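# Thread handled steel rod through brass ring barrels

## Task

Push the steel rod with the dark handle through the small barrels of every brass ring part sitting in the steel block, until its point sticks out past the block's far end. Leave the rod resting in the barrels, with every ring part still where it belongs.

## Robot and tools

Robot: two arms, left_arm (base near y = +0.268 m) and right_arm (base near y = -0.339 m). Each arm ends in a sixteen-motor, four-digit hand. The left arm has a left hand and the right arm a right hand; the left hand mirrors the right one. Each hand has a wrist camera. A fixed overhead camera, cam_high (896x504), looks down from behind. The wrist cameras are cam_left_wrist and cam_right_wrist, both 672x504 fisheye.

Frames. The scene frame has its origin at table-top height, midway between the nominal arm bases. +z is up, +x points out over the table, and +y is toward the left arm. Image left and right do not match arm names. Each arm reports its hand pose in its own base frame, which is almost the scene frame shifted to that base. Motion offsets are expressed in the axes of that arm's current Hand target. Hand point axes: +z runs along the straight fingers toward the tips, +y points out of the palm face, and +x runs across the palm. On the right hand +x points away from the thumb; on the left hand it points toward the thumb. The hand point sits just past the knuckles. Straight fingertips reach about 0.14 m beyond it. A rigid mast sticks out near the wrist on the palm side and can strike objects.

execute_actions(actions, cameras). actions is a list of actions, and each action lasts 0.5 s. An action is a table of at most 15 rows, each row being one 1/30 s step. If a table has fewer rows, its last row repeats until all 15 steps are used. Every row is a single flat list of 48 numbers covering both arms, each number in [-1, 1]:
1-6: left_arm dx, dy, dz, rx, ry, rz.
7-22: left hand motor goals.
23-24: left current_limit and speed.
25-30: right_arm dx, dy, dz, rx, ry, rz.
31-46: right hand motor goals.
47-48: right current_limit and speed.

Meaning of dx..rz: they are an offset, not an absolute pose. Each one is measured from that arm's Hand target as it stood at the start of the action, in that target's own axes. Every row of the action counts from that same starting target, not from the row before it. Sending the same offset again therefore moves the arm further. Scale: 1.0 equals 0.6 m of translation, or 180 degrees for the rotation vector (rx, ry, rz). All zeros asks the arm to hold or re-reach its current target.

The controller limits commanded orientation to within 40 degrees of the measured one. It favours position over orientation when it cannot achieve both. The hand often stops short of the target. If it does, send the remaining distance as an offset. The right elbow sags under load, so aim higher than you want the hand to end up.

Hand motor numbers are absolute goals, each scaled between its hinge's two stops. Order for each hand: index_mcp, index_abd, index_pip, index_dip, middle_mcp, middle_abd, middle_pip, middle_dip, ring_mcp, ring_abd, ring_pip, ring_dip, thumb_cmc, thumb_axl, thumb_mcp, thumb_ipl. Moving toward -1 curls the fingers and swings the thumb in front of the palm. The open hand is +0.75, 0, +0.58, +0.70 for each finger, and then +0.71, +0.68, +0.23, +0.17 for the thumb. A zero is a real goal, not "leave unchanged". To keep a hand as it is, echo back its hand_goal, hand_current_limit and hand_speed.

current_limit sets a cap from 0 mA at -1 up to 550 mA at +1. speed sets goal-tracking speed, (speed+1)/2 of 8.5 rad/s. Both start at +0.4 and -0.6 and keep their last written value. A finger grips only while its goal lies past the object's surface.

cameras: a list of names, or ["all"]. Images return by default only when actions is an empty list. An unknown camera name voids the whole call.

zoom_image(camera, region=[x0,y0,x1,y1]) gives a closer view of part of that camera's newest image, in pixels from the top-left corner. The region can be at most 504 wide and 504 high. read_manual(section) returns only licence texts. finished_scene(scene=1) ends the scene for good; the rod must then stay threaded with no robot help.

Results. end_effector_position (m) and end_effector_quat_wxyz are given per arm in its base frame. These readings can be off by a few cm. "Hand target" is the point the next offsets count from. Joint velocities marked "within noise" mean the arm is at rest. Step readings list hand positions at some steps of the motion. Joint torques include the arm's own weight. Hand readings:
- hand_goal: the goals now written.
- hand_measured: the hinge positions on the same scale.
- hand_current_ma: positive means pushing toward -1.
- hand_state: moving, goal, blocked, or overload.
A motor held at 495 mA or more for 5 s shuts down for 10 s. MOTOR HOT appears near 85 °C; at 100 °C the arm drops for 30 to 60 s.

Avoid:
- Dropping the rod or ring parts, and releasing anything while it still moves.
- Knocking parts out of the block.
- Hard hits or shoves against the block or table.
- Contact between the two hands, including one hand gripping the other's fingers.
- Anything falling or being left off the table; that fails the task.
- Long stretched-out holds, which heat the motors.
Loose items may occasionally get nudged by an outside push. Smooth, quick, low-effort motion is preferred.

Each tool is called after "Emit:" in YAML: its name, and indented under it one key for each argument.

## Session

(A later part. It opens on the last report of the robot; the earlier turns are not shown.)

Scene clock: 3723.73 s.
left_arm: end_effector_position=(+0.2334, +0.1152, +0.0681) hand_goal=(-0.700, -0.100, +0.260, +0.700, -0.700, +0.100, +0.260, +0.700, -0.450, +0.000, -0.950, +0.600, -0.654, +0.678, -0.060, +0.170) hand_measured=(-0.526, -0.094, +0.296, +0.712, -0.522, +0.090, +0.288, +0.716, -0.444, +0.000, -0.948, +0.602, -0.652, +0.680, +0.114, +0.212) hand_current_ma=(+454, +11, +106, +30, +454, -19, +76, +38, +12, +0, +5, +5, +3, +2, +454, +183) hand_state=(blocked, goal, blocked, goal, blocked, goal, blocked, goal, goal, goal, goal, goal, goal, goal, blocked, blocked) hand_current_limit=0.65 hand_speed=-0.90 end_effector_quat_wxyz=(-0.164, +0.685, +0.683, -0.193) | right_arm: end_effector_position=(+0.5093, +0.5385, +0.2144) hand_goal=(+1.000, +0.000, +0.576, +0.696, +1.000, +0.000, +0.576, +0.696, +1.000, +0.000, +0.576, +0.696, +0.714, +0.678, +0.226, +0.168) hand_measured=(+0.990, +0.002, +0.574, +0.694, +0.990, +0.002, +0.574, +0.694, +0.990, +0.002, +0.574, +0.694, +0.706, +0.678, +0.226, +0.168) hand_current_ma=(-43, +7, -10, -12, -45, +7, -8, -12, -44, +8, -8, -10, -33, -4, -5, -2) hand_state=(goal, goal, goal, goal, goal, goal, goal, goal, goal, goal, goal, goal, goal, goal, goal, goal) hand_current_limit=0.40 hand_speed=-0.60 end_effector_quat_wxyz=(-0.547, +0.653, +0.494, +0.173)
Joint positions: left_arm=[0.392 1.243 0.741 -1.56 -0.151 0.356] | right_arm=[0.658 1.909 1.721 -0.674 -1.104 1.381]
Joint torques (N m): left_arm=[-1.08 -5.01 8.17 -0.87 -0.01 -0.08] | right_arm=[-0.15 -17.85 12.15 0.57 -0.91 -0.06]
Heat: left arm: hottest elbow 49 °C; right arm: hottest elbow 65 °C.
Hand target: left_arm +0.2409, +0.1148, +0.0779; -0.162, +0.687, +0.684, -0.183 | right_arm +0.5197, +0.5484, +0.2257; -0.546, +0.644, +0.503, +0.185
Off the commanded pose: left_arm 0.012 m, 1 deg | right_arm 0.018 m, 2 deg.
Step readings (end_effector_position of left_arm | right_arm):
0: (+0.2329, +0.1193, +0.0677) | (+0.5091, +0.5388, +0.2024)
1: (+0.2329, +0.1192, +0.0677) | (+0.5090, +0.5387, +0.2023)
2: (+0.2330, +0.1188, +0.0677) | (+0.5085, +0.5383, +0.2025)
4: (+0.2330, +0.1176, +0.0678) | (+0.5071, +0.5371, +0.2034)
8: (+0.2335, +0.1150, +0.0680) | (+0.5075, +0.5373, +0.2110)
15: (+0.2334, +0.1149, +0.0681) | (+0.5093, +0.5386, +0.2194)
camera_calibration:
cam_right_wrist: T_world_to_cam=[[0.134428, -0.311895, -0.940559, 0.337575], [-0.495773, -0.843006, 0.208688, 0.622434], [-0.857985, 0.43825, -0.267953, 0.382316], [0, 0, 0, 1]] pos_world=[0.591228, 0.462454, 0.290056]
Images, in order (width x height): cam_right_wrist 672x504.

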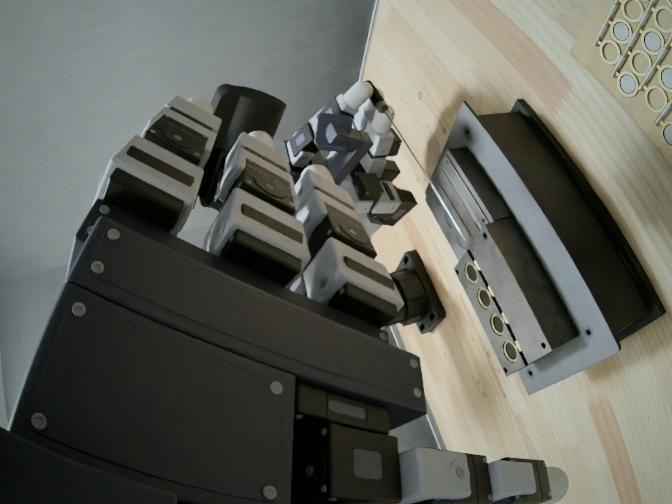

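Emit:
execute_actions:
  actions:
    - [[-0.0072,0.0017,0.0093,0.0094,-0.0031,0.0028,-0.70,-0.1,0.26,0.7,-0.70,0.1,0.26,0.7,-0.45,0,-0.95,0.6,-0.655,0.678,-0.06,0.17,0.65,-0.9,-0.0575,-0.1223,-0.1445,-0.0985,0.0644,0.0421,1,0,0.576,0.696,1,0,0.576,0.696,1,0,0.576,0.696,0.714,0.678,0.226,0.168,0.4,-0.6]]
    - [[0,0,0,0,0,0,-0.70,-0.1,0.26,0.7,-0.70,0.1,0.26,0.7,-0.45,0,-0.95,0.6,-0.655,0.678,-0.06,0.17,0.65,-0.9,-0.0878,-0.109,-0.1717,-0.0985,0.0644,0.0421,1,0,0.576,0.696,1,0,0.576,0.696,1,0,0.576,0.696,0.714,0.678,0.226,0.168,0.4,-0.6]]
  cameras: ["cam_right_wrist"]

Emit:
zoom_image:
  camera: "cam_right_wrist"
  region: [370, 110, 500, 190]

Emit:
zoom_image:
  camera: "cam_right_wrist"
  region: [455, 140, 495, 168]

Emit:
zoom_image:
  camera: "cam_right_wrist"
  region: [475, 140, 575, 180]

Scene clock: 3753.53 s.
left_arm: end_effector_position=(+0.2323, +0.1110, +0.0674) hand_goal=(-0.700, -0.100, +0.260, +0.700, -0.700, +0.100, +0.260, +0.700, -0.450, +0.000, -0.950, +0.600, -0.654, +0.678, -0.060, +0.170) hand_measured=(-0.526, -0.094, +0.296, +0.712, -0.522, +0.090, +0.288, +0.716, -0.444, +0.000, -0.948, +0.602, -0.652, +0.680, +0.114, +0.212) hand_current_ma=(+454, +11, +106, +30, +454, -19, +76, +38, +12, +0, +5, +5, +3, +2, +454, +183) hand_state=(blocked, goal, blocked, goal, blocked, goal, blocked, goal, goal, goal, goal, goal, goal, goal, blocked, blocked) hand_current_limit=0.65 hand_speed=-0.90 end_effector_quat_wxyz=(-0.167, +0.685, +0.680, -0.199) | right_arm: end_effector_position=(+0.3814, +0.3485, +0.2957) hand_goal=(+1.000, +0.000, +0.576, +0.696, +1.000, +0.000, +0.576, +0.696, +1.000, +0.000, +0.576, +0.696, +0.714, +0.678, +0.226, +0.168) hand_measured=(+0.992, +0.002, +0.574, +0.694, +0.994, +0.002, +0.574, +0.694, +0.994, +0.002, +0.574, +0.694, +0.706, +0.678, +0.226, +0.168) hand_current_ma=(-34, +7, -10, -12, -33, +7, -7, -12, -31, +8, -8, -10, -33, -4, -5, -2) hand_state=(goal, goal, goal, goal, goal, goal, goal, goal, goal, goal, goal, goal, goal, goal, goal, goal) hand_current_limit=0.40 hand_speed=-0.60 end_effector_quat_wxyz=(-0.429, +0.788, +0.223, +0.381)
Joint positions: left_arm=[0.379 1.248 0.741 -1.57 -0.146 0.348] | right_arm=[0.749 1.117 0.966 -0.219 -0.348 2.009]
Joint torques (N m): left_arm=[-1.55 -3.14 8.23 -0.91 0.02 -0.04] | right_arm=[0.32 -6.3 9.07 2.19 0 0.22]
Heat: left arm: hottest elbow 48 °C; right arm: hottest elbow 70 °C.
Hand target: left_arm +0.2392, +0.1102, +0.0727; -0.168, +0.687, +0.679, -0.197 | right_arm +0.3807, +0.3536, +0.2927; -0.433, +0.788, +0.219, +0.379
Off the commanded pose: left_arm 0.009 m, 0 deg | right_arm 0.006 m, 1 deg.
Step readings (end_effector_position of left_arm | right_arm):
0: (+0.2334, +0.1153, +0.0681) | (+0.5093, +0.5386, +0.2145)
1: (+0.2334, +0.1152, +0.0681) | (+0.5098, +0.5383, +0.2141)
2: (+0.2334, +0.1148, +0.0682) | (+0.5118, +0.5345, +0.2130)
4: (+0.2329, +0.1138, +0.0683) | (+0.5071, +0.5153, +0.2070)
8: (+0.2326, +0.1116, +0.0682) | (+0.4815, +0.4722, +0.2185)
15: (+0.2323, +0.1110, +0.0674) | (+0.4727, +0.4488, +0.2925)
16: (+0.2323, +0.1110, +0.0674) | (+0.4732, +0.4459, +0.2963)
17: (+0.2323, +0.1110, +0.0674) | (+0.4738, +0.4386, +0.2958)
19: (+0.2323, +0.1110, +0.0674) | (+0.4620, +0.4117, +0.2826)
23: (+0.2323, +0.1110, +0.0674) | (+0.4180, +0.3634, +0.2644)
30: (+0.2323, +0.1110, +0.0674) | (+0.3858, +0.3521, +0.3025)
camera_calibration:
cam_right_wrist: T_world_to_cam=[[-0.0848917, -0.333157, -0.939042, 0.462524], [-0.951652, -0.252121, 0.17548, 0.359656], [-0.295215, 0.908538, -0.295647, 0.00740206], [0, 0, 0, 1]] pos_world=[0.383717, 0.238045, 0.373405]
Images, in order (width x height): cam_right_wrist 672x504.

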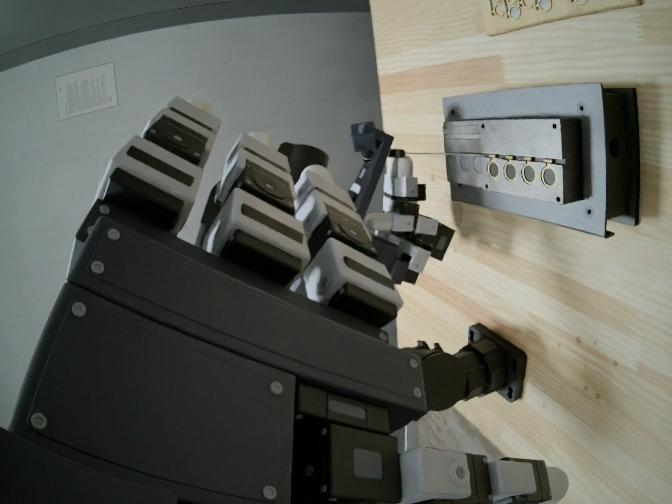

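Scaled by 3.877 from the camera's 672x504 image, which has a finer 960x720 frame.

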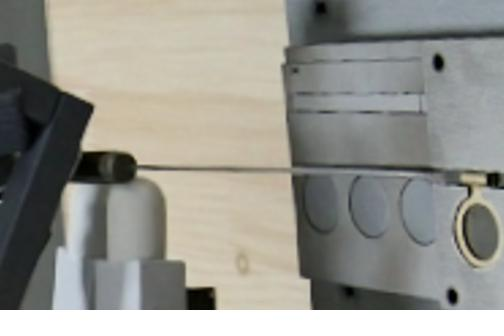

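Scaled by 12.600 from the camera's 672x504 image, which has a finer 960x720 frame.

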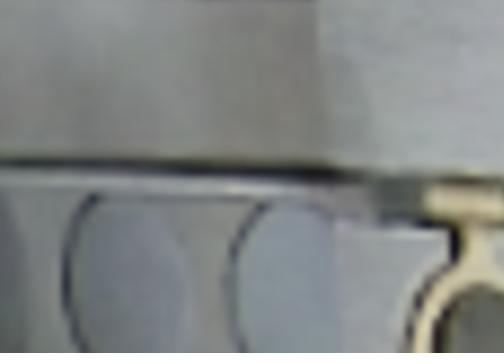

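Scaled by 5.040 from the camera's 672x504 image, which has a finer 960x720 frame.

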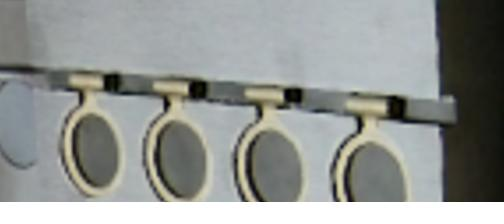

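Emit:
execute_actions:
  actions:
    - [[-0.0109,-0.001,0.0004,0.0036,0.0001,0.0015,-0.70,-0.1,0.26,0.7,-0.70,0.1,0.26,0.7,-0.45,0,-0.95,0.6,-0.655,0.678,-0.06,0.17,0.65,-0.9,0,0,0,0,0,0,1,0,0.576,0.696,1,0,0.576,0.696,1,0,0.576,0.696,0.714,0.678,0.226,0.168,0.4,-0.6]]
  cameras: ["cam_right_wrist"]

Emit:
zoom_image:
  camera: "cam_right_wrist"
  region: [455, 140, 495, 168]

Emit:
zoom_image:
  camera: "cam_right_wrist"
  region: [370, 110, 500, 190]

Scene clock: 3814.07 s.
left_arm: end_effector_position=(+0.2319, +0.1045, +0.0678) hand_goal=(-0.700, -0.100, +0.260, +0.700, -0.700, +0.100, +0.260, +0.700, -0.450, +0.000, -0.950, +0.600, -0.654, +0.678, -0.060, +0.170) hand_measured=(-0.526, -0.094, +0.296, +0.712, -0.522, +0.090, +0.288, +0.716, -0.444, +0.000, -0.948, +0.602, -0.652, +0.680, +0.114, +0.212) hand_current_ma=(+454, +11, +106, +30, +454, -19, +76, +38, +12, +0, +5, +5, +3, +2, +454, +183) hand_state=(blocked, goal, blocked, goal, blocked, goal, blocked, goal, goal, goal, goal, goal, goal, goal, blocked, blocked) hand_current_limit=0.65 hand_speed=-0.90 end_effector_quat_wxyz=(-0.170, +0.686, +0.677, -0.203) | right_arm: end_effector_position=(+0.3817, +0.3480, +0.2956) hand_goal=(+1.000, +0.000, +0.576, +0.696, +1.000, +0.000, +0.576, +0.696, +1.000, +0.000, +0.576, +0.696, +0.714, +0.678, +0.226, +0.168) hand_measured=(+0.992, +0.002, +0.574, +0.694, +0.994, +0.002, +0.574, +0.694, +0.994, +0.002, +0.574, +0.694, +0.706, +0.678, +0.226, +0.168) hand_current_ma=(-34, +7, -10, -12, -33, +7, -7, -12, -31, +8, -8, -10, -33, -4, -5, -2) hand_state=(goal, goal, goal, goal, goal, goal, goal, goal, goal, goal, goal, goal, goal, goal, goal, goal) hand_current_limit=0.40 hand_speed=-0.60 end_effector_quat_wxyz=(-0.429, +0.789, +0.221, +0.382)
Joint positions: left_arm=[0.355 1.249 0.741 -1.583 -0.138 0.331] | right_arm=[0.749 1.117 0.966 -0.219 -0.345 2.011]
Joint torques (N m): left_arm=[-1.08 -3.43 8.2 -0.91 0.01 -0.03] | right_arm=[0.44 -6.95 9.24 2.29 0.01 0.19]
Heat: left arm: hottest elbow 48 °C; right arm: hottest elbow 68 °C.
Hand target: left_arm +0.2386, +0.1037, +0.0731; -0.172, +0.687, +0.677, -0.201 | right_arm +0.3807, +0.3536, +0.2927; -0.433, +0.788, +0.219, +0.379
Off the commanded pose: left_arm 0.009 m, 0 deg | right_arm 0.006 m, 1 deg.
Step readings (end_effector_position of left_arm | right_arm):
0: (+0.2323, +0.1110, +0.0674) | (+0.3814, +0.3485, +0.2957)
1: (+0.2323, +0.1111, +0.0674) | (+0.3814, +0.3485, +0.2957)
2: (+0.2323, +0.1104, +0.0674) | (+0.3814, +0.3485, +0.2957)
4: (+0.2320, +0.1088, +0.0676) | (+0.3816, +0.3483, +0.2956)
8: (+0.2320, +0.1051, +0.0677) | (+0.3817, +0.3481, +0.2956)
15: (+0.2320, +0.1044, +0.0678) | (+0.3817, +0.3480, +0.2956)
camera_calibration:
cam_right_wrist: T_world_to_cam=[[-0.0869228, -0.332978, -0.93892, 0.462984], [-0.952488, -0.248387, 0.176267, 0.358631], [-0.291909, 0.909631, -0.295567, 0.00614573], [0, 0, 0, 1]] pos_world=[0.38363, 0.237653, 0.373306]
Images, in order (width x height): cam_right_wrist 672x504.

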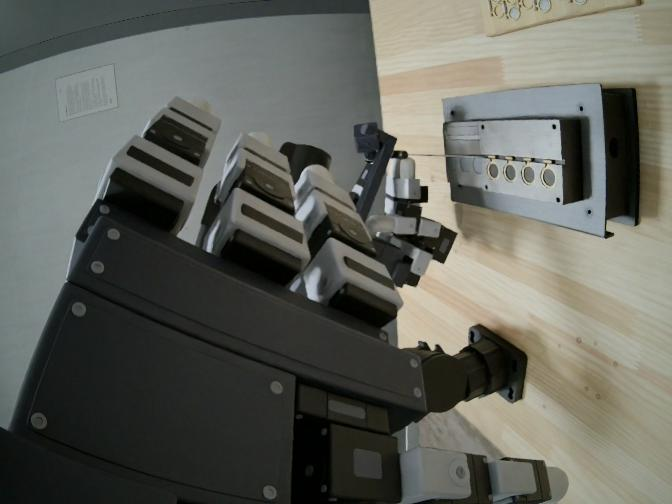

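Scaled by 12.600 from the camera's 672x504 image, which has a finer 960x720 frame.

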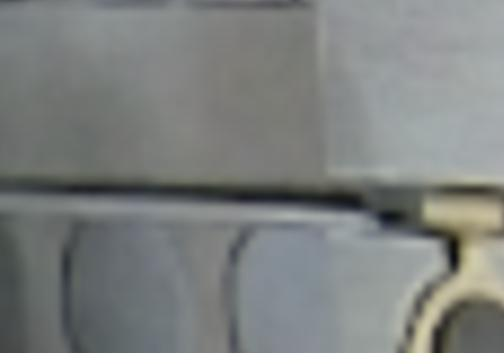

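Scaled by 3.877 from the camera's 672x504 image, which has a finer 960x720 frame.

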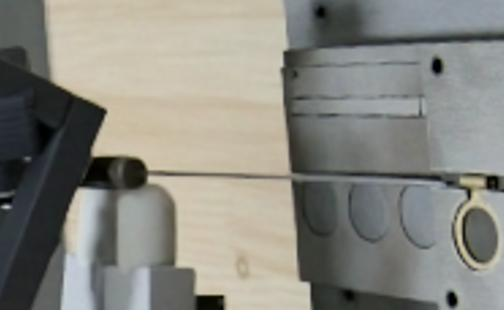

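Emit:
zoom_image:
  camera: "cam_right_wrist"
  region: [470, 147, 494, 165]

Scaled by 21.000 from the camera's 672x504 image, which has a finer 960x720 frame.

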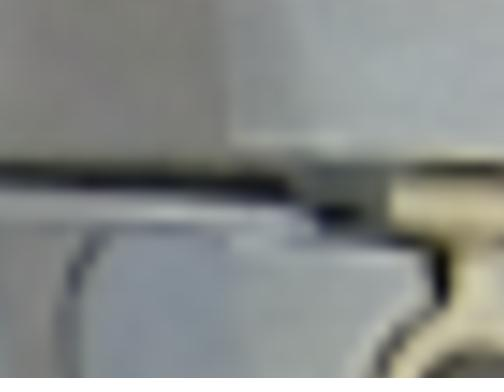

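Emit:
execute_actions:
  actions:
    - [[-0.0102,0.0007,0.0007,0.0024,-0.0006,0.003,-0.70,-0.1,0.26,0.7,-0.70,0.1,0.26,0.7,-0.45,0,-0.95,0.6,-0.655,0.678,-0.06,0.17,0.65,-0.9,0,0,0,0,0,0,1,0,0.576,0.696,1,0,0.576,0.696,1,0,0.576,0.696,0.714,0.678,0.226,0.168,0.4,-0.6]]
  cameras: ["cam_right_wrist"]

Emit:
zoom_image:
  camera: "cam_right_wrist"
  region: [470, 147, 494, 165]

Emit:
zoom_image:
  camera: "cam_right_wrist"
  region: [455, 140, 495, 168]

Scene clock: 3851.27 s.
left_arm: end_effector_position=(+0.2323, +0.0988, +0.0676) hand_goal=(-0.700, -0.100, +0.260, +0.700, -0.700, +0.100, +0.260, +0.700, -0.450, +0.000, -0.950, +0.600, -0.654, +0.678, -0.060, +0.170) hand_measured=(-0.526, -0.094, +0.296, +0.712, -0.522, +0.090, +0.288, +0.716, -0.444, +0.000, -0.948, +0.602, -0.652, +0.680, +0.114, +0.212) hand_current_ma=(+454, +11, +106, +30, +454, -19, +76, +38, +12, +0, +5, +5, +3, +2, +454, +183) hand_state=(blocked, goal, blocked, goal, blocked, goal, blocked, goal, goal, goal, goal, goal, goal, goal, blocked, blocked) hand_current_limit=0.65 hand_speed=-0.90 end_effector_quat_wxyz=(-0.171, +0.688, +0.674, -0.207) | right_arm: end_effector_position=(+0.3817, +0.3480, +0.2956) hand_goal=(+1.000, +0.000, +0.576, +0.696, +1.000, +0.000, +0.576, +0.696, +1.000, +0.000, +0.576, +0.696, +0.714, +0.678, +0.226, +0.168) hand_measured=(+0.992, +0.002, +0.574, +0.694, +0.994, +0.002, +0.574, +0.694, +0.994, +0.002, +0.574, +0.694, +0.706, +0.678, +0.226, +0.168) hand_current_ma=(-34, +7, -10, -12, -33, +7, -7, -12, -31, +8, -8, -10, -33, -4, -5, -2) hand_state=(goal, goal, goal, goal, goal, goal, goal, goal, goal, goal, goal, goal, goal, goal, goal, goal) hand_current_limit=0.40 hand_speed=-0.60 end_effector_quat_wxyz=(-0.429, +0.789, +0.221, +0.382)
Joint positions: left_arm=[0.337 1.251 0.741 -1.589 -0.129 0.322] | right_arm=[0.749 1.117 0.966 -0.219 -0.345 2.011]
Joint torques (N m): left_arm=[-1.44 -3.25 8.21 -0.94 0.03 -0.04] | right_arm=[0.5 -6.89 9.22 2.3 0.01 0.19]
Heat: left arm: hottest elbow 48 °C; right arm: hottest elbow 67 °C.
Hand target: left_arm +0.2387, +0.0976, +0.0727; -0.173, +0.689, +0.673, -0.206 | right_arm +0.3807, +0.3536, +0.2927; -0.433, +0.788, +0.219, +0.379
Off the commanded pose: left_arm 0.008 m, 0 deg | right_arm 0.006 m, 1 deg.
Step readings (end_effector_position of left_arm | right_arm):
0: (+0.2319, +0.1045, +0.0678) | (+0.3817, +0.3480, +0.2956)
1: (+0.2319, +0.1045, +0.0678) | (+0.3817, +0.3480, +0.2956)
2: (+0.2320, +0.1040, +0.0678) | (+0.3817, +0.3480, +0.2956)
4: (+0.2319, +0.1025, +0.0677) | (+0.3817, +0.3480, +0.2956)
8: (+0.2323, +0.0994, +0.0676) | (+0.3817, +0.3480, +0.2956)
15: (+0.2323, +0.0988, +0.0676) | (+0.3817, +0.3480, +0.2956)
camera_calibration:
cam_right_wrist: T_world_to_cam=[[-0.0869228, -0.332978, -0.93892, 0.462984], [-0.952488, -0.248387, 0.176267, 0.358631], [-0.291909, 0.909631, -0.295567, 0.00614573], [0, 0, 0, 1]] pos_world=[0.38363, 0.237653, 0.373306]
Images, in order (width x height): cam_right_wrist 672x504.

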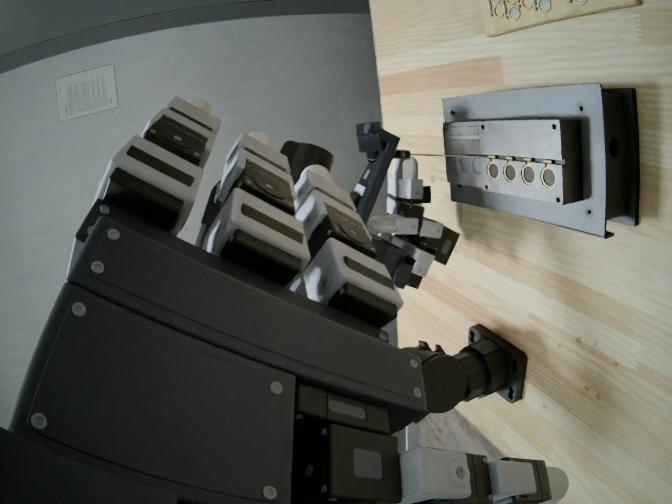

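Scaled by 21.000 from the camera's 672x504 image, which has a finer 960x720 frame.

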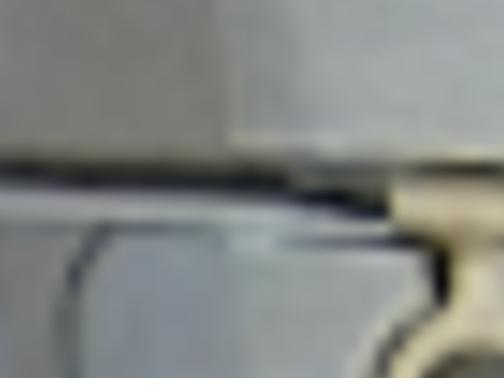

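Scaled by 12.600 from the camera's 672x504 image, which has a finer 960x720 frame.

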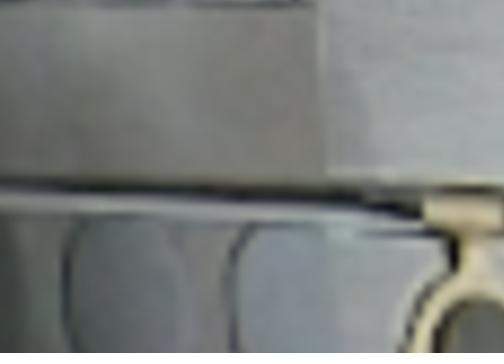

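Emit:
execute_actions:
  actions:
    - [[-0.0015,-0.0003,-0.0005,0.0002,0.001,-0.002,-0.70,-0.1,0.26,0.7,-0.70,0.1,0.26,0.7,-0.45,0,-0.95,0.6,-0.655,0.678,-0.06,0.17,0.65,-0.9,0.0587,0.0393,0.21,0.0985,-0.0644,-0.0421,1,0,0.576,0.696,1,0,0.576,0.696,1,0,0.576,0.696,0.714,0.678,0.226,0.168,0.4,-0.6]]
    - [[0,0,0,0,0,0,-0.70,-0.1,0.26,0.7,-0.70,0.1,0.26,0.7,-0.45,0,-0.95,0.6,-0.655,0.678,-0.06,0.17,0.65,-0.9,0.0363,0.0645,0.1837,0.0985,-0.0644,-0.0421,1,0,0.576,0.696,1,0,0.576,0.696,1,0,0.576,0.696,0.714,0.678,0.226,0.168,0.4,-0.6]]
    - [[0,0,0,0,0,0,-0.70,-0.1,0.26,0.7,-0.70,0.1,0.26,0.7,-0.45,0,-0.95,0.6,-0.655,0.678,-0.06,0.17,0.65,-0.9,0,0,0,0,0,0,1,0,0.576,0.696,1,0,0.576,0.696,1,0,0.576,0.696,0.714,0.678,0.226,0.168,0.4,-0.6]]
  cameras: ["cam_right_wrist"]

Emit:
zoom_image:
  camera: "cam_right_wrist"
  region: [450, 225, 500, 290]

Emit:
zoom_image:
  camera: "cam_right_wrist"
  region: [360, 70, 480, 230]

Emit:
zoom_image:
  camera: "cam_right_wrist"
  region: [440, 225, 540, 385]

Scene clock: 3891.10 s.
left_arm: end_effector_position=(+0.2327, +0.0982, +0.0677) hand_goal=(-0.700, -0.100, +0.260, +0.700, -0.700, +0.100, +0.260, +0.700, -0.450, +0.000, -0.950, +0.600, -0.654, +0.678, -0.060, +0.170) hand_measured=(-0.526, -0.094, +0.296, +0.712, -0.522, +0.090, +0.288, +0.716, -0.444, +0.000, -0.948, +0.602, -0.652, +0.680, +0.114, +0.212) hand_current_ma=(+454, +11, +106, +30, +454, -19, +76, +38, +12, +0, +5, +5, +3, +2, +454, +183) hand_state=(blocked, goal, blocked, goal, blocked, goal, blocked, goal, goal, goal, goal, goal, goal, goal, blocked, blocked) hand_current_limit=0.65 hand_speed=-0.90 end_effector_quat_wxyz=(-0.172, +0.686, +0.676, -0.205) | right_arm: end_effector_position=(+0.5090, +0.5385, +0.2146) hand_goal=(+1.000, +0.000, +0.576, +0.696, +1.000, +0.000, +0.576, +0.696, +1.000, +0.000, +0.576, +0.696, +0.714, +0.678, +0.226, +0.168) hand_measured=(+0.990, +0.002, +0.574, +0.694, +0.990, +0.002, +0.574, +0.694, +0.990, +0.002, +0.574, +0.694, +0.706, +0.678, +0.226, +0.168) hand_current_ma=(-43, +7, -10, -12, -45, +7, -7, -12, -44, +8, -8, -10, -33, -4, -5, -2) hand_state=(goal, goal, goal, goal, goal, goal, goal, goal, goal, goal, goal, goal, goal, goal, goal, goal) hand_current_limit=0.40 hand_speed=-0.60 end_effector_quat_wxyz=(-0.547, +0.653, +0.494, +0.174)
Joint positions: left_arm=[0.33 1.251 0.741 -1.589 -0.128 0.31] | right_arm=[0.658 1.908 1.719 -0.671 -1.102 1.383]
Joint torques (N m): left_arm=[-1.61 -3.37 8.12 -1.01 0.02 -0.05] | right_arm=[-0.15 -17.03 12.38 0.59 -0.95 -0.05]
Heat: left arm: hottest elbow 48 °C; right arm: hottest elbow 67 °C.
Hand target: left_arm +0.2387, +0.0967, +0.0731; -0.175, +0.688, +0.674, -0.204 | right_arm +0.5196, +0.5487, +0.2259; -0.546, +0.644, +0.503, +0.185
Off the commanded pose: left_arm 0.008 m, 0 deg | right_arm 0.018 m, 2 deg.
Step readings (end_effector_position of left_arm | right_arm):
0: (+0.2322, +0.0988, +0.0676) | (+0.3817, +0.3480, +0.2956)
1: (+0.2322, +0.0988, +0.0676) | (+0.3810, +0.3493, +0.2952)
2: (+0.2323, +0.0987, +0.0676) | (+0.3785, +0.3562, +0.2928)
4: (+0.2325, +0.0985, +0.0676) | (+0.3789, +0.3802, +0.2893)
8: (+0.2327, +0.0981, +0.0676) | (+0.4120, +0.4177, +0.2604)
15: (+0.2327, +0.0981, +0.0676) | (+0.4509, +0.4286, +0.2091)
16: (+0.2327, +0.0981, +0.0676) | (+0.4511, +0.4305, +0.2108)
17: (+0.2327, +0.0981, +0.0676) | (+0.4487, +0.4379, +0.2149)
19: (+0.2327, +0.0981, +0.0677) | (+0.4524, +0.4631, +0.2318)
23: (+0.2327, +0.0982, +0.0677) | (+0.4818, +0.5119, +0.2473)
30: (+0.2327, +0.0982, +0.0677) | (+0.5013, +0.5333, +0.1946)
31: (+0.2327, +0.0982, +0.0677) | (+0.5018, +0.5335, +0.1893)
32: (+0.2327, +0.0982, +0.0677) | (+0.5023, +0.5337, +0.1860)
34: (+0.2327, +0.0982, +0.0677) | (+0.5028, +0.5338, +0.1841)
38: (+0.2327, +0.0982, +0.0677) | (+0.5051, +0.5355, +0.1963)
45: (+0.2327, +0.0982, +0.0677) | (+0.5098, +0.5391, +0.2147)
camera_calibration:
cam_right_wrist: T_world_to_cam=[[0.134555, -0.311888, -0.940543, 0.337657], [-0.496887, -0.842451, 0.208276, 0.622604], [-0.85732, 0.439319, -0.268329, 0.381421], [0, 0, 0, 1]] pos_world=[0.59093, 0.462259, 0.290254]
Images, in order (width x height): cam_right_wrist 672x504.

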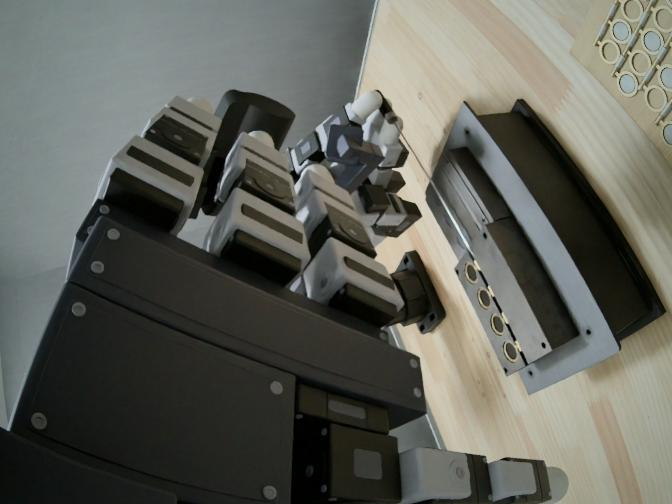

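Scaled by 7.754 from the camera's 672x504 image, which has a finer 960x720 frame.

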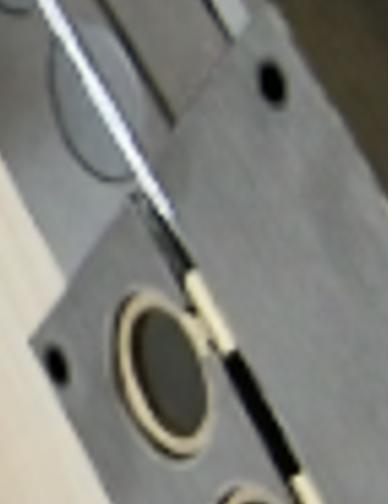

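Scaled by 3.150 from the camera's 672x504 image, which has a finer 960x720 frame.

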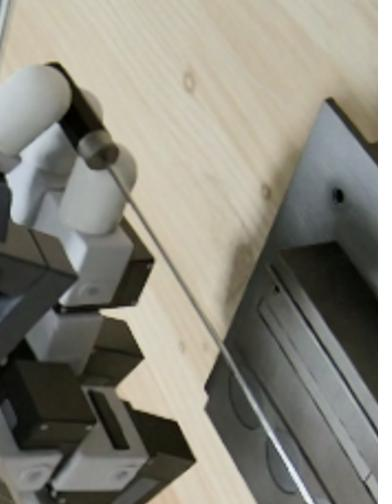

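Scaled by 3.150 from the camera's 672x504 image, which has a finer 960x720 frame.

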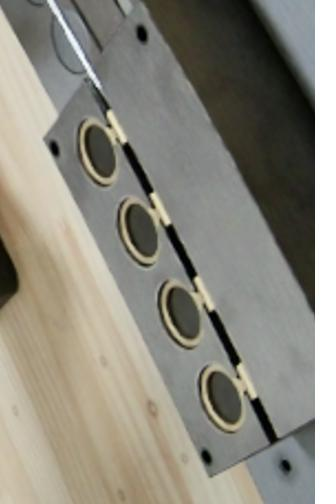

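Emit:
execute_actions:
  actions:
    - [[-0.009,-0.0006,0.0004,0.0025,-0.0005,-0.0002,-0.70,-0.1,0.26,0.7,-0.70,0.1,0.26,0.7,-0.45,0,-0.95,0.6,-0.655,0.678,-0.06,0.17,0.65,-0.9,0,0,0,0,0,0,1,0,0.576,0.696,1,0,0.576,0.696,1,0,0.576,0.696,0.714,0.678,0.226,0.168,0.4,-0.6]]
  cameras: ["cam_right_wrist"]

Emit:
zoom_image:
  camera: "cam_right_wrist"
  region: [450, 225, 500, 290]

Scene clock: 3924.07 s.
left_arm: end_effector_position=(+0.2317, +0.0941, +0.0682) hand_goal=(-0.700, -0.100, +0.260, +0.700, -0.700, +0.100, +0.260, +0.700, -0.450, +0.000, -0.950, +0.600, -0.654, +0.678, -0.060, +0.170) hand_measured=(-0.526, -0.090, +0.296, +0.712, -0.522, +0.094, +0.288, +0.716, -0.444, +0.000, -0.948, +0.602, -0.650, +0.680, +0.114, +0.212) hand_current_ma=(+454, +19, +106, +30, +454, -11, +76, +38, +12, +0, +5, +5, +8, +2, +454, +183) hand_state=(blocked, goal, blocked, goal, blocked, goal, blocked, goal, goal, goal, goal, goal, goal, goal, blocked, blocked) hand_current_limit=0.65 hand_speed=-0.90 end_effector_quat_wxyz=(-0.176, +0.683, +0.678, -0.208) | right_arm: end_effector_position=(+0.5086, +0.5382, +0.2142) hand_goal=(+1.000, +0.000, +0.576, +0.696, +1.000, +0.000, +0.576, +0.696, +1.000, +0.000, +0.576, +0.696, +0.714, +0.678, +0.226, +0.168) hand_measured=(+0.990, +0.002, +0.574, +0.694, +0.990, +0.002, +0.574, +0.694, +0.990, +0.002, +0.574, +0.694, +0.706, +0.678, +0.226, +0.168) hand_current_ma=(-43, +7, -10, -12, -45, +7, -7, -12, -44, +8, -8, -10, -33, -4, -5, -2) hand_state=(goal, goal, goal, goal, goal, goal, goal, goal, goal, goal, goal, goal, goal, goal, goal, goal) hand_current_limit=0.40 hand_speed=-0.60 end_effector_quat_wxyz=(-0.546, +0.654, +0.494, +0.173)
Joint positions: left_arm=[0.313 1.251 0.741 -1.6 -0.121 0.286] | right_arm=[0.658 1.908 1.719 -0.675 -1.102 1.38]
Joint torques (N m): left_arm=[-1.44 -3.14 8.14 -0.98 0.07 0.04] | right_arm=[-0.15 -16.97 12.49 0.54 -0.95 -0.04]
Heat: left arm: hottest elbow 48 °C; right arm: hottest elbow 67 °C.
Hand target: left_arm +0.2382, +0.0912, +0.0733; -0.177, +0.687, +0.674, -0.207 | right_arm +0.5196, +0.5487, +0.2258; -0.546, +0.644, +0.503, +0.185
Off the commanded pose: left_arm 0.009 m, 1 deg | right_arm 0.019 m, 2 deg.
Step readings (end_effector_position of left_arm | right_arm):
0: (+0.2327, +0.0982, +0.0677) | (+0.5090, +0.5385, +0.2146)
1: (+0.2326, +0.0982, +0.0677) | (+0.5090, +0.5385, +0.2146)
2: (+0.2325, +0.0977, +0.0677) | (+0.5090, +0.5385, +0.2146)
4: (+0.2321, +0.0961, +0.0679) | (+0.5089, +0.5384, +0.2145)
8: (+0.2322, +0.0943, +0.0681) | (+0.5087, +0.5383, +0.2143)
15: (+0.2317, +0.0942, +0.0682) | (+0.5087, +0.5382, +0.2142)
camera_calibration:
cam_right_wrist: T_world_to_cam=[[0.134753, -0.313149, -0.940095, 0.337623], [-0.495809, -0.842745, 0.209652, 0.621545], [-0.857913, 0.437856, -0.268824, 0.382272], [0, 0, 0, 1]] pos_world=[0.590628, 0.462151, 0.289853]
Images, in order (width x height): cam_right_wrist 672x504.

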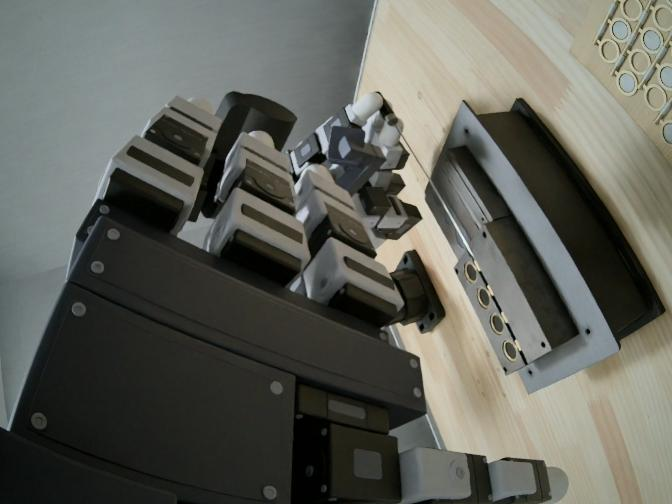

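Scaled by 7.754 from the camera's 672x504 image, which has a finer 960x720 frame.

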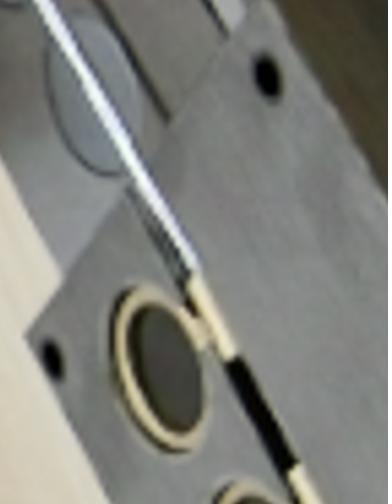

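Emit:
zoom_image:
  camera: "cam_right_wrist"
  region: [462, 244, 486, 274]

Emit:
zoom_image:
  camera: "cam_right_wrist"
  region: [360, 70, 480, 230]

Scaled by 16.800 from the camera's 672x504 image, which has a finer 960x720 frame.

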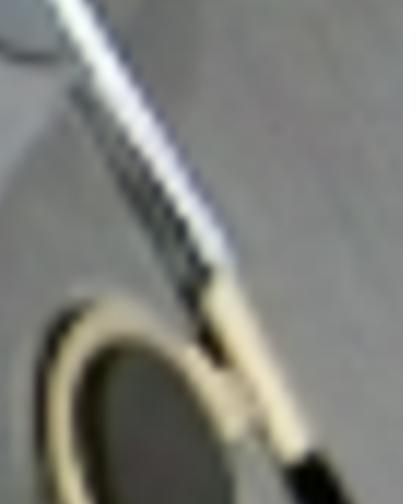

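Scaled by 3.150 from the camera's 672x504 image, which has a finer 960x720 frame.

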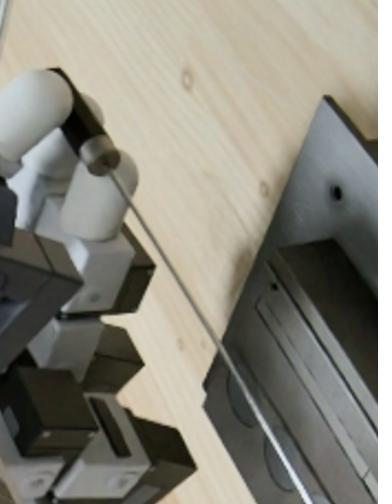

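Emit:
execute_actions:
  actions:
    - [[0,0,0,0,0,0,-0.70,-0.1,0.26,0.7,-0.70,0.1,0.26,0.7,-0.45,0,-0.95,0.6,-0.655,0.678,-0.06,0.17,0.65,-0.9,-0.0575,-0.1223,-0.1445,-0.0985,0.0644,0.0421,1,0,0.576,0.696,1,0,0.576,0.696,1,0,0.576,0.696,0.714,0.678,0.226,0.168,0.4,-0.6]]
    - [[0,0,0,0,0,0,-0.70,-0.1,0.26,0.7,-0.70,0.1,0.26,0.7,-0.45,0,-0.95,0.6,-0.655,0.678,-0.06,0.17,0.65,-0.9,-0.0878,-0.109,-0.1717,-0.0985,0.0644,0.0421,1,0,0.576,0.696,1,0,0.576,0.696,1,0,0.576,0.696,0.714,0.678,0.226,0.168,0.4,-0.6]]
  cameras: ["cam_right_wrist"]

Emit:
zoom_image:
  camera: "cam_right_wrist"
  region: [470, 147, 498, 168]

Emit:
zoom_image:
  camera: "cam_right_wrist"
  region: [370, 110, 500, 190]

Scene clock: 3948.93 s.
left_arm: end_effector_position=(+0.2316, +0.0941, +0.0683) hand_goal=(-0.700, -0.100, +0.260, +0.700, -0.700, +0.100, +0.260, +0.700, -0.450, +0.000, -0.950, +0.600, -0.654, +0.678, -0.060, +0.170) hand_measured=(-0.526, -0.090, +0.296, +0.712, -0.522, +0.094, +0.288, +0.716, -0.444, +0.000, -0.948, +0.602, -0.650, +0.680, +0.114, +0.212) hand_current_ma=(+454, +19, +106, +30, +454, -11, +76, +38, +12, +0, +5, +5, +8, +2, +454, +183) hand_state=(blocked, goal, blocked, goal, blocked, goal, blocked, goal, goal, goal, goal, goal, goal, goal, blocked, blocked) hand_current_limit=0.65 hand_speed=-0.90 end_effector_quat_wxyz=(-0.176, +0.683, +0.678, -0.208) | right_arm: end_effector_position=(+0.3812, +0.3487, +0.2957) hand_goal=(+1.000, +0.000, +0.576, +0.696, +1.000, +0.000, +0.576, +0.696, +1.000, +0.000, +0.576, +0.696, +0.714, +0.678, +0.226, +0.168) hand_measured=(+0.992, +0.002, +0.574, +0.694, +0.994, +0.002, +0.574, +0.694, +0.994, +0.002, +0.574, +0.694, +0.706, +0.678, +0.226, +0.168) hand_current_ma=(-34, +7, -10, -12, -33, +7, -7, -12, -31, +8, -7, -10, -33, -4, -5, -2) hand_state=(goal, goal, goal, goal, goal, goal, goal, goal, goal, goal, goal, goal, goal, goal, goal, goal) hand_current_limit=0.40 hand_speed=-0.60 end_effector_quat_wxyz=(-0.430, +0.788, +0.223, +0.381)
Joint positions: left_arm=[0.313 1.251 0.741 -1.6 -0.121 0.286] | right_arm=[0.75 1.117 0.966 -0.219 -0.348 2.009]
Joint torques (N m): left_arm=[-1.49 -3.43 8.05 -1.03 0.08 -0.02] | right_arm=[0.44 -7.3 9.25 2.19 0 0.17]
Heat: left arm: hottest elbow 48 °C; right arm: hottest elbow 68 °C.
Hand target: left_arm +0.2382, +0.0912, +0.0733; -0.177, +0.687, +0.674, -0.207 | right_arm +0.3804, +0.3538, +0.2926; -0.433, +0.788, +0.219, +0.379
Off the commanded pose: left_arm 0.009 m, 1 deg | right_arm 0.006 m, 1 deg.
Step readings (end_effector_position of left_arm | right_arm):
0: (+0.2316, +0.0941, +0.0683) | (+0.5086, +0.5382, +0.2142)
1: (+0.2316, +0.0941, +0.0683) | (+0.5091, +0.5379, +0.2138)
2: (+0.2316, +0.0941, +0.0683) | (+0.5112, +0.5342, +0.2125)
4: (+0.2316, +0.0941, +0.0683) | (+0.5067, +0.5154, +0.2070)
8: (+0.2316, +0.0941, +0.0683) | (+0.4811, +0.4725, +0.2185)
15: (+0.2316, +0.0941, +0.0683) | (+0.4725, +0.4490, +0.2923)
16: (+0.2316, +0.0941, +0.0683) | (+0.4729, +0.4463, +0.2964)
17: (+0.2316, +0.0941, +0.0683) | (+0.4737, +0.4390, +0.2957)
19: (+0.2316, +0.0941, +0.0683) | (+0.4620, +0.4118, +0.2822)
23: (+0.2316, +0.0941, +0.0683) | (+0.4180, +0.3635, +0.2642)
30: (+0.2316, +0.0941, +0.0683) | (+0.3857, +0.3524, +0.3026)
camera_calibration:
cam_right_wrist: T_world_to_cam=[[-0.0850051, -0.333125, -0.939043, 0.462549], [-0.951555, -0.252359, 0.175662, 0.359509], [-0.295494, 0.908484, -0.295535, 0.00711896], [0, 0, 0, 1]] pos_world=[0.383515, 0.238345, 0.373306]
Images, in order (width x height): cam_right_wrist 672x504.

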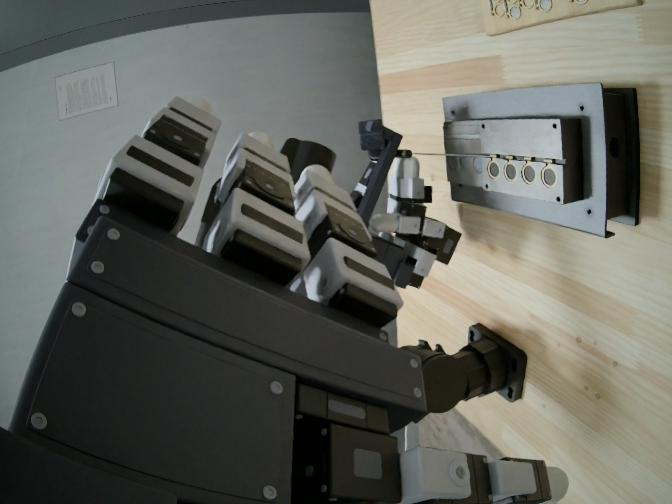

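Scaled by 18.000 from the camera's 672x504 image, which has a finer 960x720 frame.

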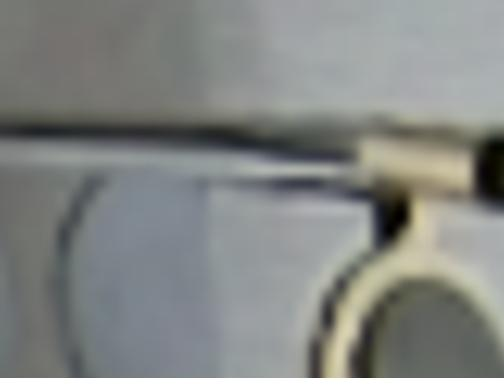

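Scaled by 3.877 from the camera's 672x504 image, which has a finer 960x720 frame.

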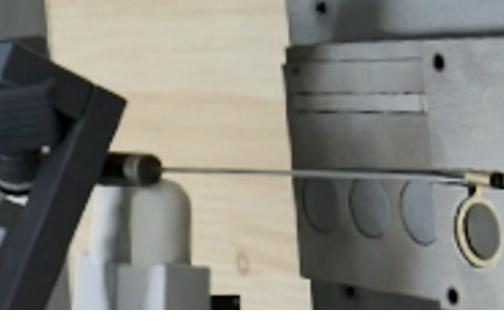

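Emit:
execute_actions:
  actions:
    - [[-0.0029,0,0.0001,0.0003,-0.001,-0.0003,-0.70,-0.1,0.26,0.7,-0.70,0.1,0.26,0.7,-0.45,0,-0.95,0.6,-0.655,0.678,-0.06,0.17,0.65,-0.9,0,0,0,0,0,0,1,0,0.576,0.696,1,0,0.576,0.696,1,0,0.576,0.696,0.714,0.678,0.226,0.168,0.4,-0.6]]
  cameras: ["cam_right_wrist"]

Emit:
zoom_image:
  camera: "cam_right_wrist"
  region: [470, 147, 498, 168]

Scene clock: 3974.00 s.
left_arm: end_effector_position=(+0.2314, +0.0934, +0.0684) hand_goal=(-0.700, -0.100, +0.260, +0.700, -0.700, +0.100, +0.260, +0.700, -0.450, +0.000, -0.950, +0.600, -0.654, +0.678, -0.060, +0.170) hand_measured=(-0.526, -0.088, +0.296, +0.712, -0.522, +0.096, +0.288, +0.716, -0.444, +0.000, -0.948, +0.602, -0.648, +0.680, +0.114, +0.212) hand_current_ma=(+454, +24, +106, +30, +454, -7, +76, +38, +12, +0, +5, +5, +10, +2, +454, +183) hand_state=(blocked, goal, blocked, goal, blocked, goal, blocked, goal, goal, goal, goal, goal, goal, goal, blocked, blocked) hand_current_limit=0.65 hand_speed=-0.90 end_effector_quat_wxyz=(-0.176, +0.680, +0.680, -0.209) | right_arm: end_effector_position=(+0.3815, +0.3483, +0.2956) hand_goal=(+1.000, +0.000, +0.576, +0.696, +1.000, +0.000, +0.576, +0.696, +1.000, +0.000, +0.576, +0.696, +0.714, +0.678, +0.226, +0.168) hand_measured=(+0.992, +0.002, +0.574, +0.694, +0.994, +0.002, +0.574, +0.694, +0.994, +0.002, +0.574, +0.694, +0.706, +0.678, +0.226, +0.168) hand_current_ma=(-34, +7, -10, -12, -33, +7, -7, -12, -31, +8, -7, -10, -33, -4, -5, -2) hand_state=(goal, goal, goal, goal, goal, goal, goal, goal, goal, goal, goal, goal, goal, goal, goal, goal) hand_current_limit=0.40 hand_speed=-0.60 end_effector_quat_wxyz=(-0.429, +0.789, +0.221, +0.381)
Joint positions: left_arm=[0.31 1.251 0.741 -1.602 -0.117 0.277] | right_arm=[0.75 1.117 0.966 -0.219 -0.344 2.011]
Joint torques (N m): left_arm=[-1.79 -3.43 8.05 -1.16 0.13 0.02] | right_arm=[0.44 -6.83 9.24 2.29 0.01 0.19]
Heat: left arm: hottest elbow 48 °C; right arm: hottest elbow 69 °C.
Hand target: left_arm +0.2382, +0.0896, +0.0734; -0.176, +0.686, +0.675, -0.209 | right_arm +0.3804, +0.3538, +0.2926; -0.433, +0.788, +0.219, +0.379
Off the commanded pose: left_arm 0.009 m, 1 deg | right_arm 0.006 m, 1 deg.
Step readings (end_effector_position of left_arm | right_arm):
0: (+0.2316, +0.0941, +0.0683) | (+0.3812, +0.3488, +0.2957)
1: (+0.2316, +0.0941, +0.0683) | (+0.3812, +0.3488, +0.2957)
2: (+0.2317, +0.0940, +0.0683) | (+0.3812, +0.3487, +0.2956)
4: (+0.2318, +0.0938, +0.0682) | (+0.3814, +0.3485, +0.2956)
8: (+0.2319, +0.0935, +0.0683) | (+0.3815, +0.3483, +0.2956)
15: (+0.2315, +0.0934, +0.0683) | (+0.3815, +0.3483, +0.2956)
camera_calibration:
cam_right_wrist: T_world_to_cam=[[-0.087002, -0.332875, -0.938949, 0.46305], [-0.952382, -0.24869, 0.176412, 0.358466], [-0.29223, 0.909586, -0.295388, 0.00597232], [0, 0, 0, 1]] pos_world=[0.383428, 0.237852, 0.373307]
Images, in order (width x height): cam_right_wrist 672x504.

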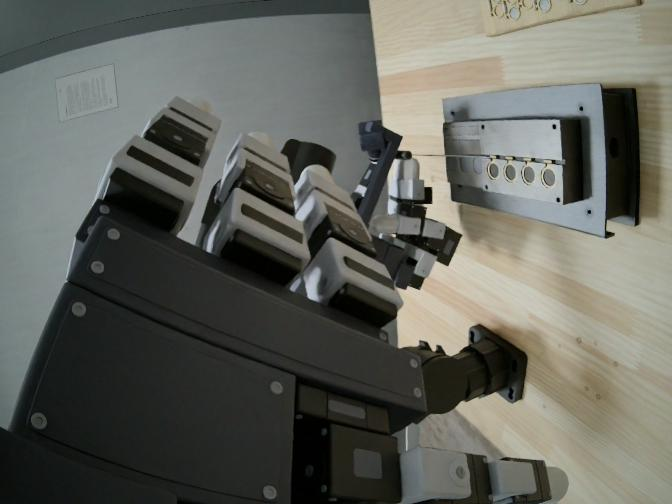

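Scaled by 18.000 from the camera's 672x504 image, which has a finer 960x720 frame.

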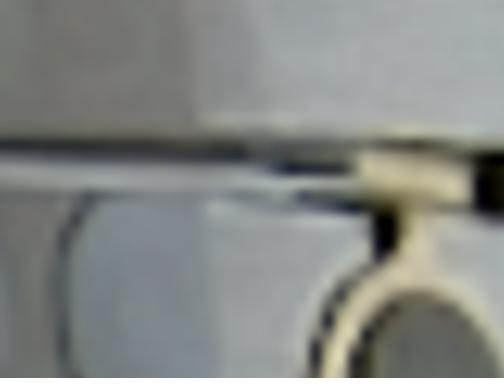

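Emit:
execute_actions:
  actions:
    - [[-0.0011,0.0003,0,-0.00035,-0.00122,0,-0.70,-0.1,0.26,0.7,-0.70,0.1,0.26,0.7,-0.45,0,-0.95,0.6,-0.655,0.678,-0.06,0.17,0.65,-0.9,0,0,0,0,0,0,1,0,0.576,0.696,1,0,0.576,0.696,1,0,0.576,0.696,0.714,0.678,0.226,0.168,0.4,-0.6]]
  cameras: ["cam_right_wrist"]

Emit:
zoom_image:
  camera: "cam_right_wrist"
  region: [470, 147, 498, 168]

Scene clock: 4025.93 s.
left_arm: end_effector_position=(+0.2316, +0.0929, +0.0683) hand_goal=(-0.700, -0.100, +0.260, +0.700, -0.700, +0.100, +0.260, +0.700, -0.450, +0.000, -0.950, +0.600, -0.654, +0.678, -0.060, +0.170) hand_measured=(-0.526, -0.086, +0.296, +0.712, -0.522, +0.098, +0.288, +0.716, -0.444, +0.000, -0.948, +0.602, -0.648, +0.680, +0.114, +0.212) hand_current_ma=(+454, +27, +106, +30, +454, -4, +76, +38, +12, +0, +5, +5, +12, +2, +454, +183) hand_state=(blocked, goal, blocked, goal, blocked, goal, blocked, goal, goal, goal, goal, goal, goal, goal, blocked, blocked) hand_current_limit=0.65 hand_speed=-0.90 end_effector_quat_wxyz=(-0.175, +0.679, +0.681, -0.209) | right_arm: end_effector_position=(+0.3815, +0.3483, +0.2956) hand_goal=(+1.000, +0.000, +0.576, +0.696, +1.000, +0.000, +0.576, +0.696, +1.000, +0.000, +0.576, +0.696, +0.714, +0.678, +0.226, +0.168) hand_measured=(+0.992, +0.002, +0.574, +0.694, +0.994, +0.002, +0.574, +0.694, +0.994, +0.002, +0.574, +0.694, +0.706, +0.678, +0.226, +0.168) hand_current_ma=(-34, +7, -10, -12, -33, +7, -7, -12, -31, +8, -7, -10, -33, -4, -5, -2) hand_state=(goal, goal, goal, goal, goal, goal, goal, goal, goal, goal, goal, goal, goal, goal, goal, goal) hand_current_limit=0.40 hand_speed=-0.60 end_effector_quat_wxyz=(-0.429, +0.789, +0.221, +0.381)
Joint positions: left_arm=[0.31 1.251 0.741 -1.602 -0.114 0.275] | right_arm=[0.75 1.117 0.966 -0.219 -0.344 2.011]
Joint torques (N m): left_arm=[-1.9 -3.49 8.05 -0.99 0.15 0.04] | right_arm=[0.5 -6.89 9.22 2.29 0.01 0.19]
Heat: left arm: hottest elbow 48 °C; right arm: hottest elbow 68 °C.
Hand target: left_arm +0.2383, +0.0889, +0.0733; -0.175, +0.685, +0.675, -0.209 | right_arm +0.3804, +0.3538, +0.2926; -0.433, +0.788, +0.219, +0.379
Off the commanded pose: left_arm 0.009 m, 1 deg | right_arm 0.006 m, 1 deg.
Step readings (end_effector_position of left_arm | right_arm):
0: (+0.2314, +0.0934, +0.0684) | (+0.3815, +0.3483, +0.2956)
1: (+0.2315, +0.0933, +0.0684) | (+0.3815, +0.3483, +0.2956)
2: (+0.2315, +0.0933, +0.0684) | (+0.3815, +0.3483, +0.2956)
4: (+0.2315, +0.0931, +0.0683) | (+0.3815, +0.3483, +0.2956)
8: (+0.2316, +0.0930, +0.0683) | (+0.3815, +0.3483, +0.2956)
15: (+0.2316, +0.0929, +0.0683) | (+0.3815, +0.3483, +0.2956)
camera_calibration:
cam_right_wrist: T_world_to_cam=[[-0.087002, -0.332875, -0.938949, 0.46305], [-0.952382, -0.24869, 0.176412, 0.358466], [-0.29223, 0.909586, -0.295388, 0.00597232], [0, 0, 0, 1]] pos_world=[0.383428, 0.237852, 0.373307]
Images, in order (width x height): cam_right_wrist 672x504.

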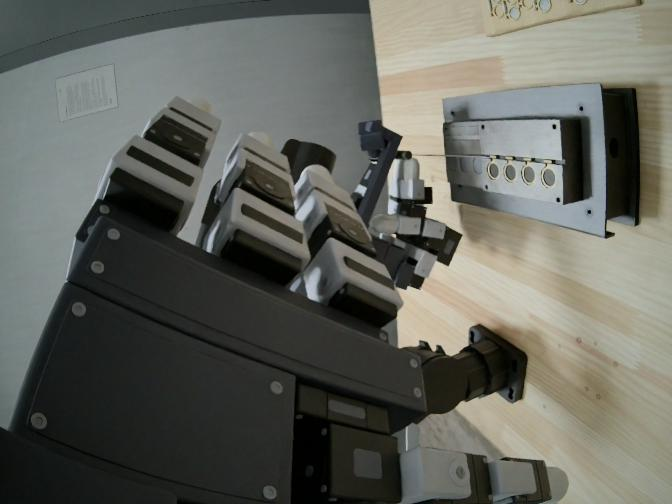

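Scaled by 18.000 from the camera's 672x504 image, which has a finer 960x720 frame.

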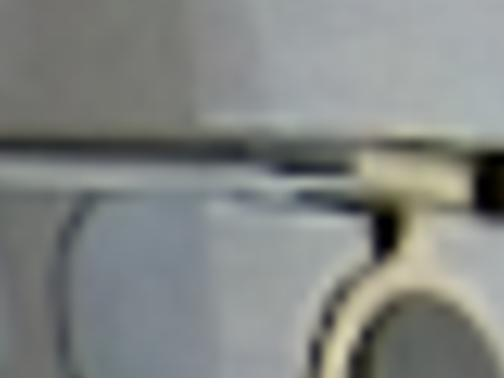

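Emit:
execute_actions:
  actions:
    - [[0.0165,-0.0062,0.0028,-0.0007,-0.0072,-0.0117,-0.70,-0.1,0.26,0.7,-0.70,0.1,0.26,0.7,-0.45,0,-0.95,0.6,-0.655,0.678,-0.06,0.17,0.65,-0.9,0,0,0,0,0,0,1,0,0.576,0.696,1,0,0.576,0.696,1,0,0.576,0.696,0.714,0.678,0.226,0.168,0.4,-0.6]]
  cameras: ["cam_right_wrist"]

Emit:
zoom_image:
  camera: "cam_right_wrist"
  region: [470, 147, 498, 168]

Scene clock: 4048.30 s.
left_arm: end_effector_position=(+0.2311, +0.0939, +0.0683) hand_goal=(-0.700, -0.100, +0.260, +0.700, -0.700, +0.100, +0.260, +0.700, -0.450, +0.000, -0.950, +0.600, -0.654, +0.678, -0.060, +0.170) hand_measured=(-0.528, -0.086, +0.296, +0.712, -0.522, +0.096, +0.288, +0.716, -0.444, +0.000, -0.948, +0.602, -0.648, +0.680, +0.114, +0.212) hand_current_ma=(+454, +27, +106, +30, +454, -5, +76, +38, +12, +0, +5, +5, +12, +2, +454, +183) hand_state=(blocked, goal, blocked, goal, blocked, goal, blocked, goal, goal, goal, goal, goal, goal, goal, blocked, blocked) hand_current_limit=0.65 hand_speed=-0.90 end_effector_quat_wxyz=(-0.172, +0.677, +0.684, -0.211) | right_arm: end_effector_position=(+0.3815, +0.3483, +0.2956) hand_goal=(+1.000, +0.000, +0.576, +0.696, +1.000, +0.000, +0.576, +0.696, +1.000, +0.000, +0.576, +0.696, +0.714, +0.678, +0.226, +0.168) hand_measured=(+0.992, +0.002, +0.574, +0.694, +0.994, +0.002, +0.574, +0.694, +0.994, +0.002, +0.574, +0.694, +0.706, +0.678, +0.226, +0.168) hand_current_ma=(-34, +7, -10, -12, -33, +7, -7, -12, -31, +8, -7, -10, -33, -4, -5, -2) hand_state=(goal, goal, goal, goal, goal, goal, goal, goal, goal, goal, goal, goal, goal, goal, goal, goal) hand_current_limit=0.40 hand_speed=-0.60 end_effector_quat_wxyz=(-0.429, +0.789, +0.221, +0.381)
Joint positions: left_arm=[0.316 1.251 0.741 -1.602 -0.11 0.275] | right_arm=[0.75 1.117 0.966 -0.219 -0.344 2.011]
Joint torques (N m): left_arm=[1.38 -3.66 8.01 -1.02 0.02 0.03] | right_arm=[0.44 -6.89 9.24 2.29 0.01 0.19]
Heat: left arm: hottest elbow 48 °C; right arm: hottest elbow 67 °C.
Hand target: left_arm +0.2343, +0.0988, +0.0733; -0.170, +0.671, +0.690, -0.213 | right_arm +0.3804, +0.3538, +0.2926; -0.433, +0.788, +0.219, +0.379
Off the commanded pose: left_arm 0.008 m, 1 deg | right_arm 0.006 m, 1 deg.
Step readings (end_effector_position of left_arm | right_arm):
0: (+0.2316, +0.0929, +0.0683) | (+0.3815, +0.3483, +0.2956)
1: (+0.2316, +0.0929, +0.0683) | (+0.3815, +0.3483, +0.2956)
2: (+0.2316, +0.0929, +0.0683) | (+0.3815, +0.3483, +0.2956)
4: (+0.2316, +0.0929, +0.0683) | (+0.3815, +0.3483, +0.2956)
8: (+0.2314, +0.0931, +0.0683) | (+0.3815, +0.3483, +0.2956)
15: (+0.2311, +0.0938, +0.0683) | (+0.3815, +0.3483, +0.2956)
camera_calibration:
cam_right_wrist: T_world_to_cam=[[-0.087002, -0.332875, -0.938949, 0.46305], [-0.952382, -0.24869, 0.176412, 0.358466], [-0.29223, 0.909586, -0.295388, 0.00597232], [0, 0, 0, 1]] pos_world=[0.383428, 0.237852, 0.373307]
Images, in order (width x height): cam_right_wrist 672x504.

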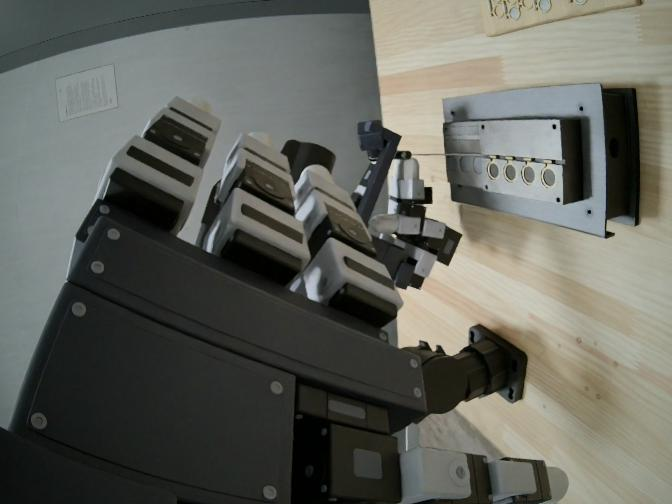

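Scaled by 18.000 from the camera's 672x504 image, which has a finer 960x720 frame.

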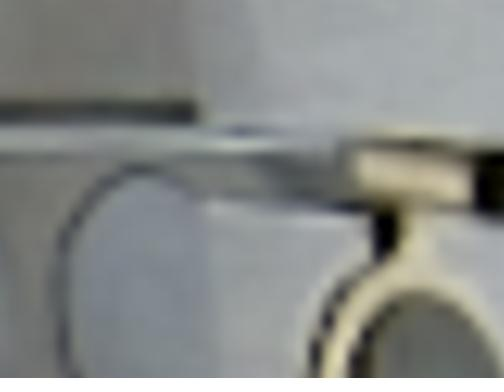

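Emit:
zoom_image:
  camera: "cam_right_wrist"
  region: [455, 140, 495, 170]

Emit:
zoom_image:
  camera: "cam_right_wrist"
  region: [440, 110, 580, 215]

Scaled by 12.600 from the camera's 672x504 image, which has a finer 960x720 frame.

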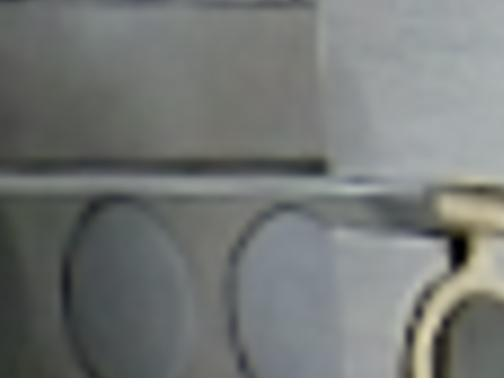

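Scaled by 3.600 from the camera's 672x504 image, which has a finer 960x720 frame.

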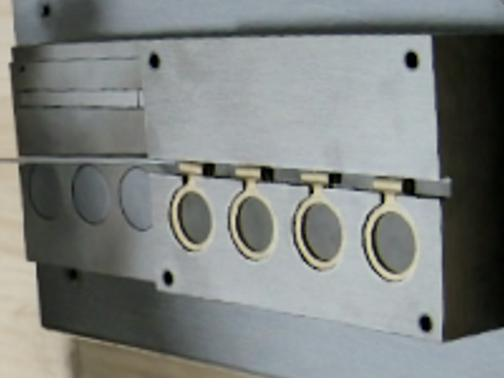

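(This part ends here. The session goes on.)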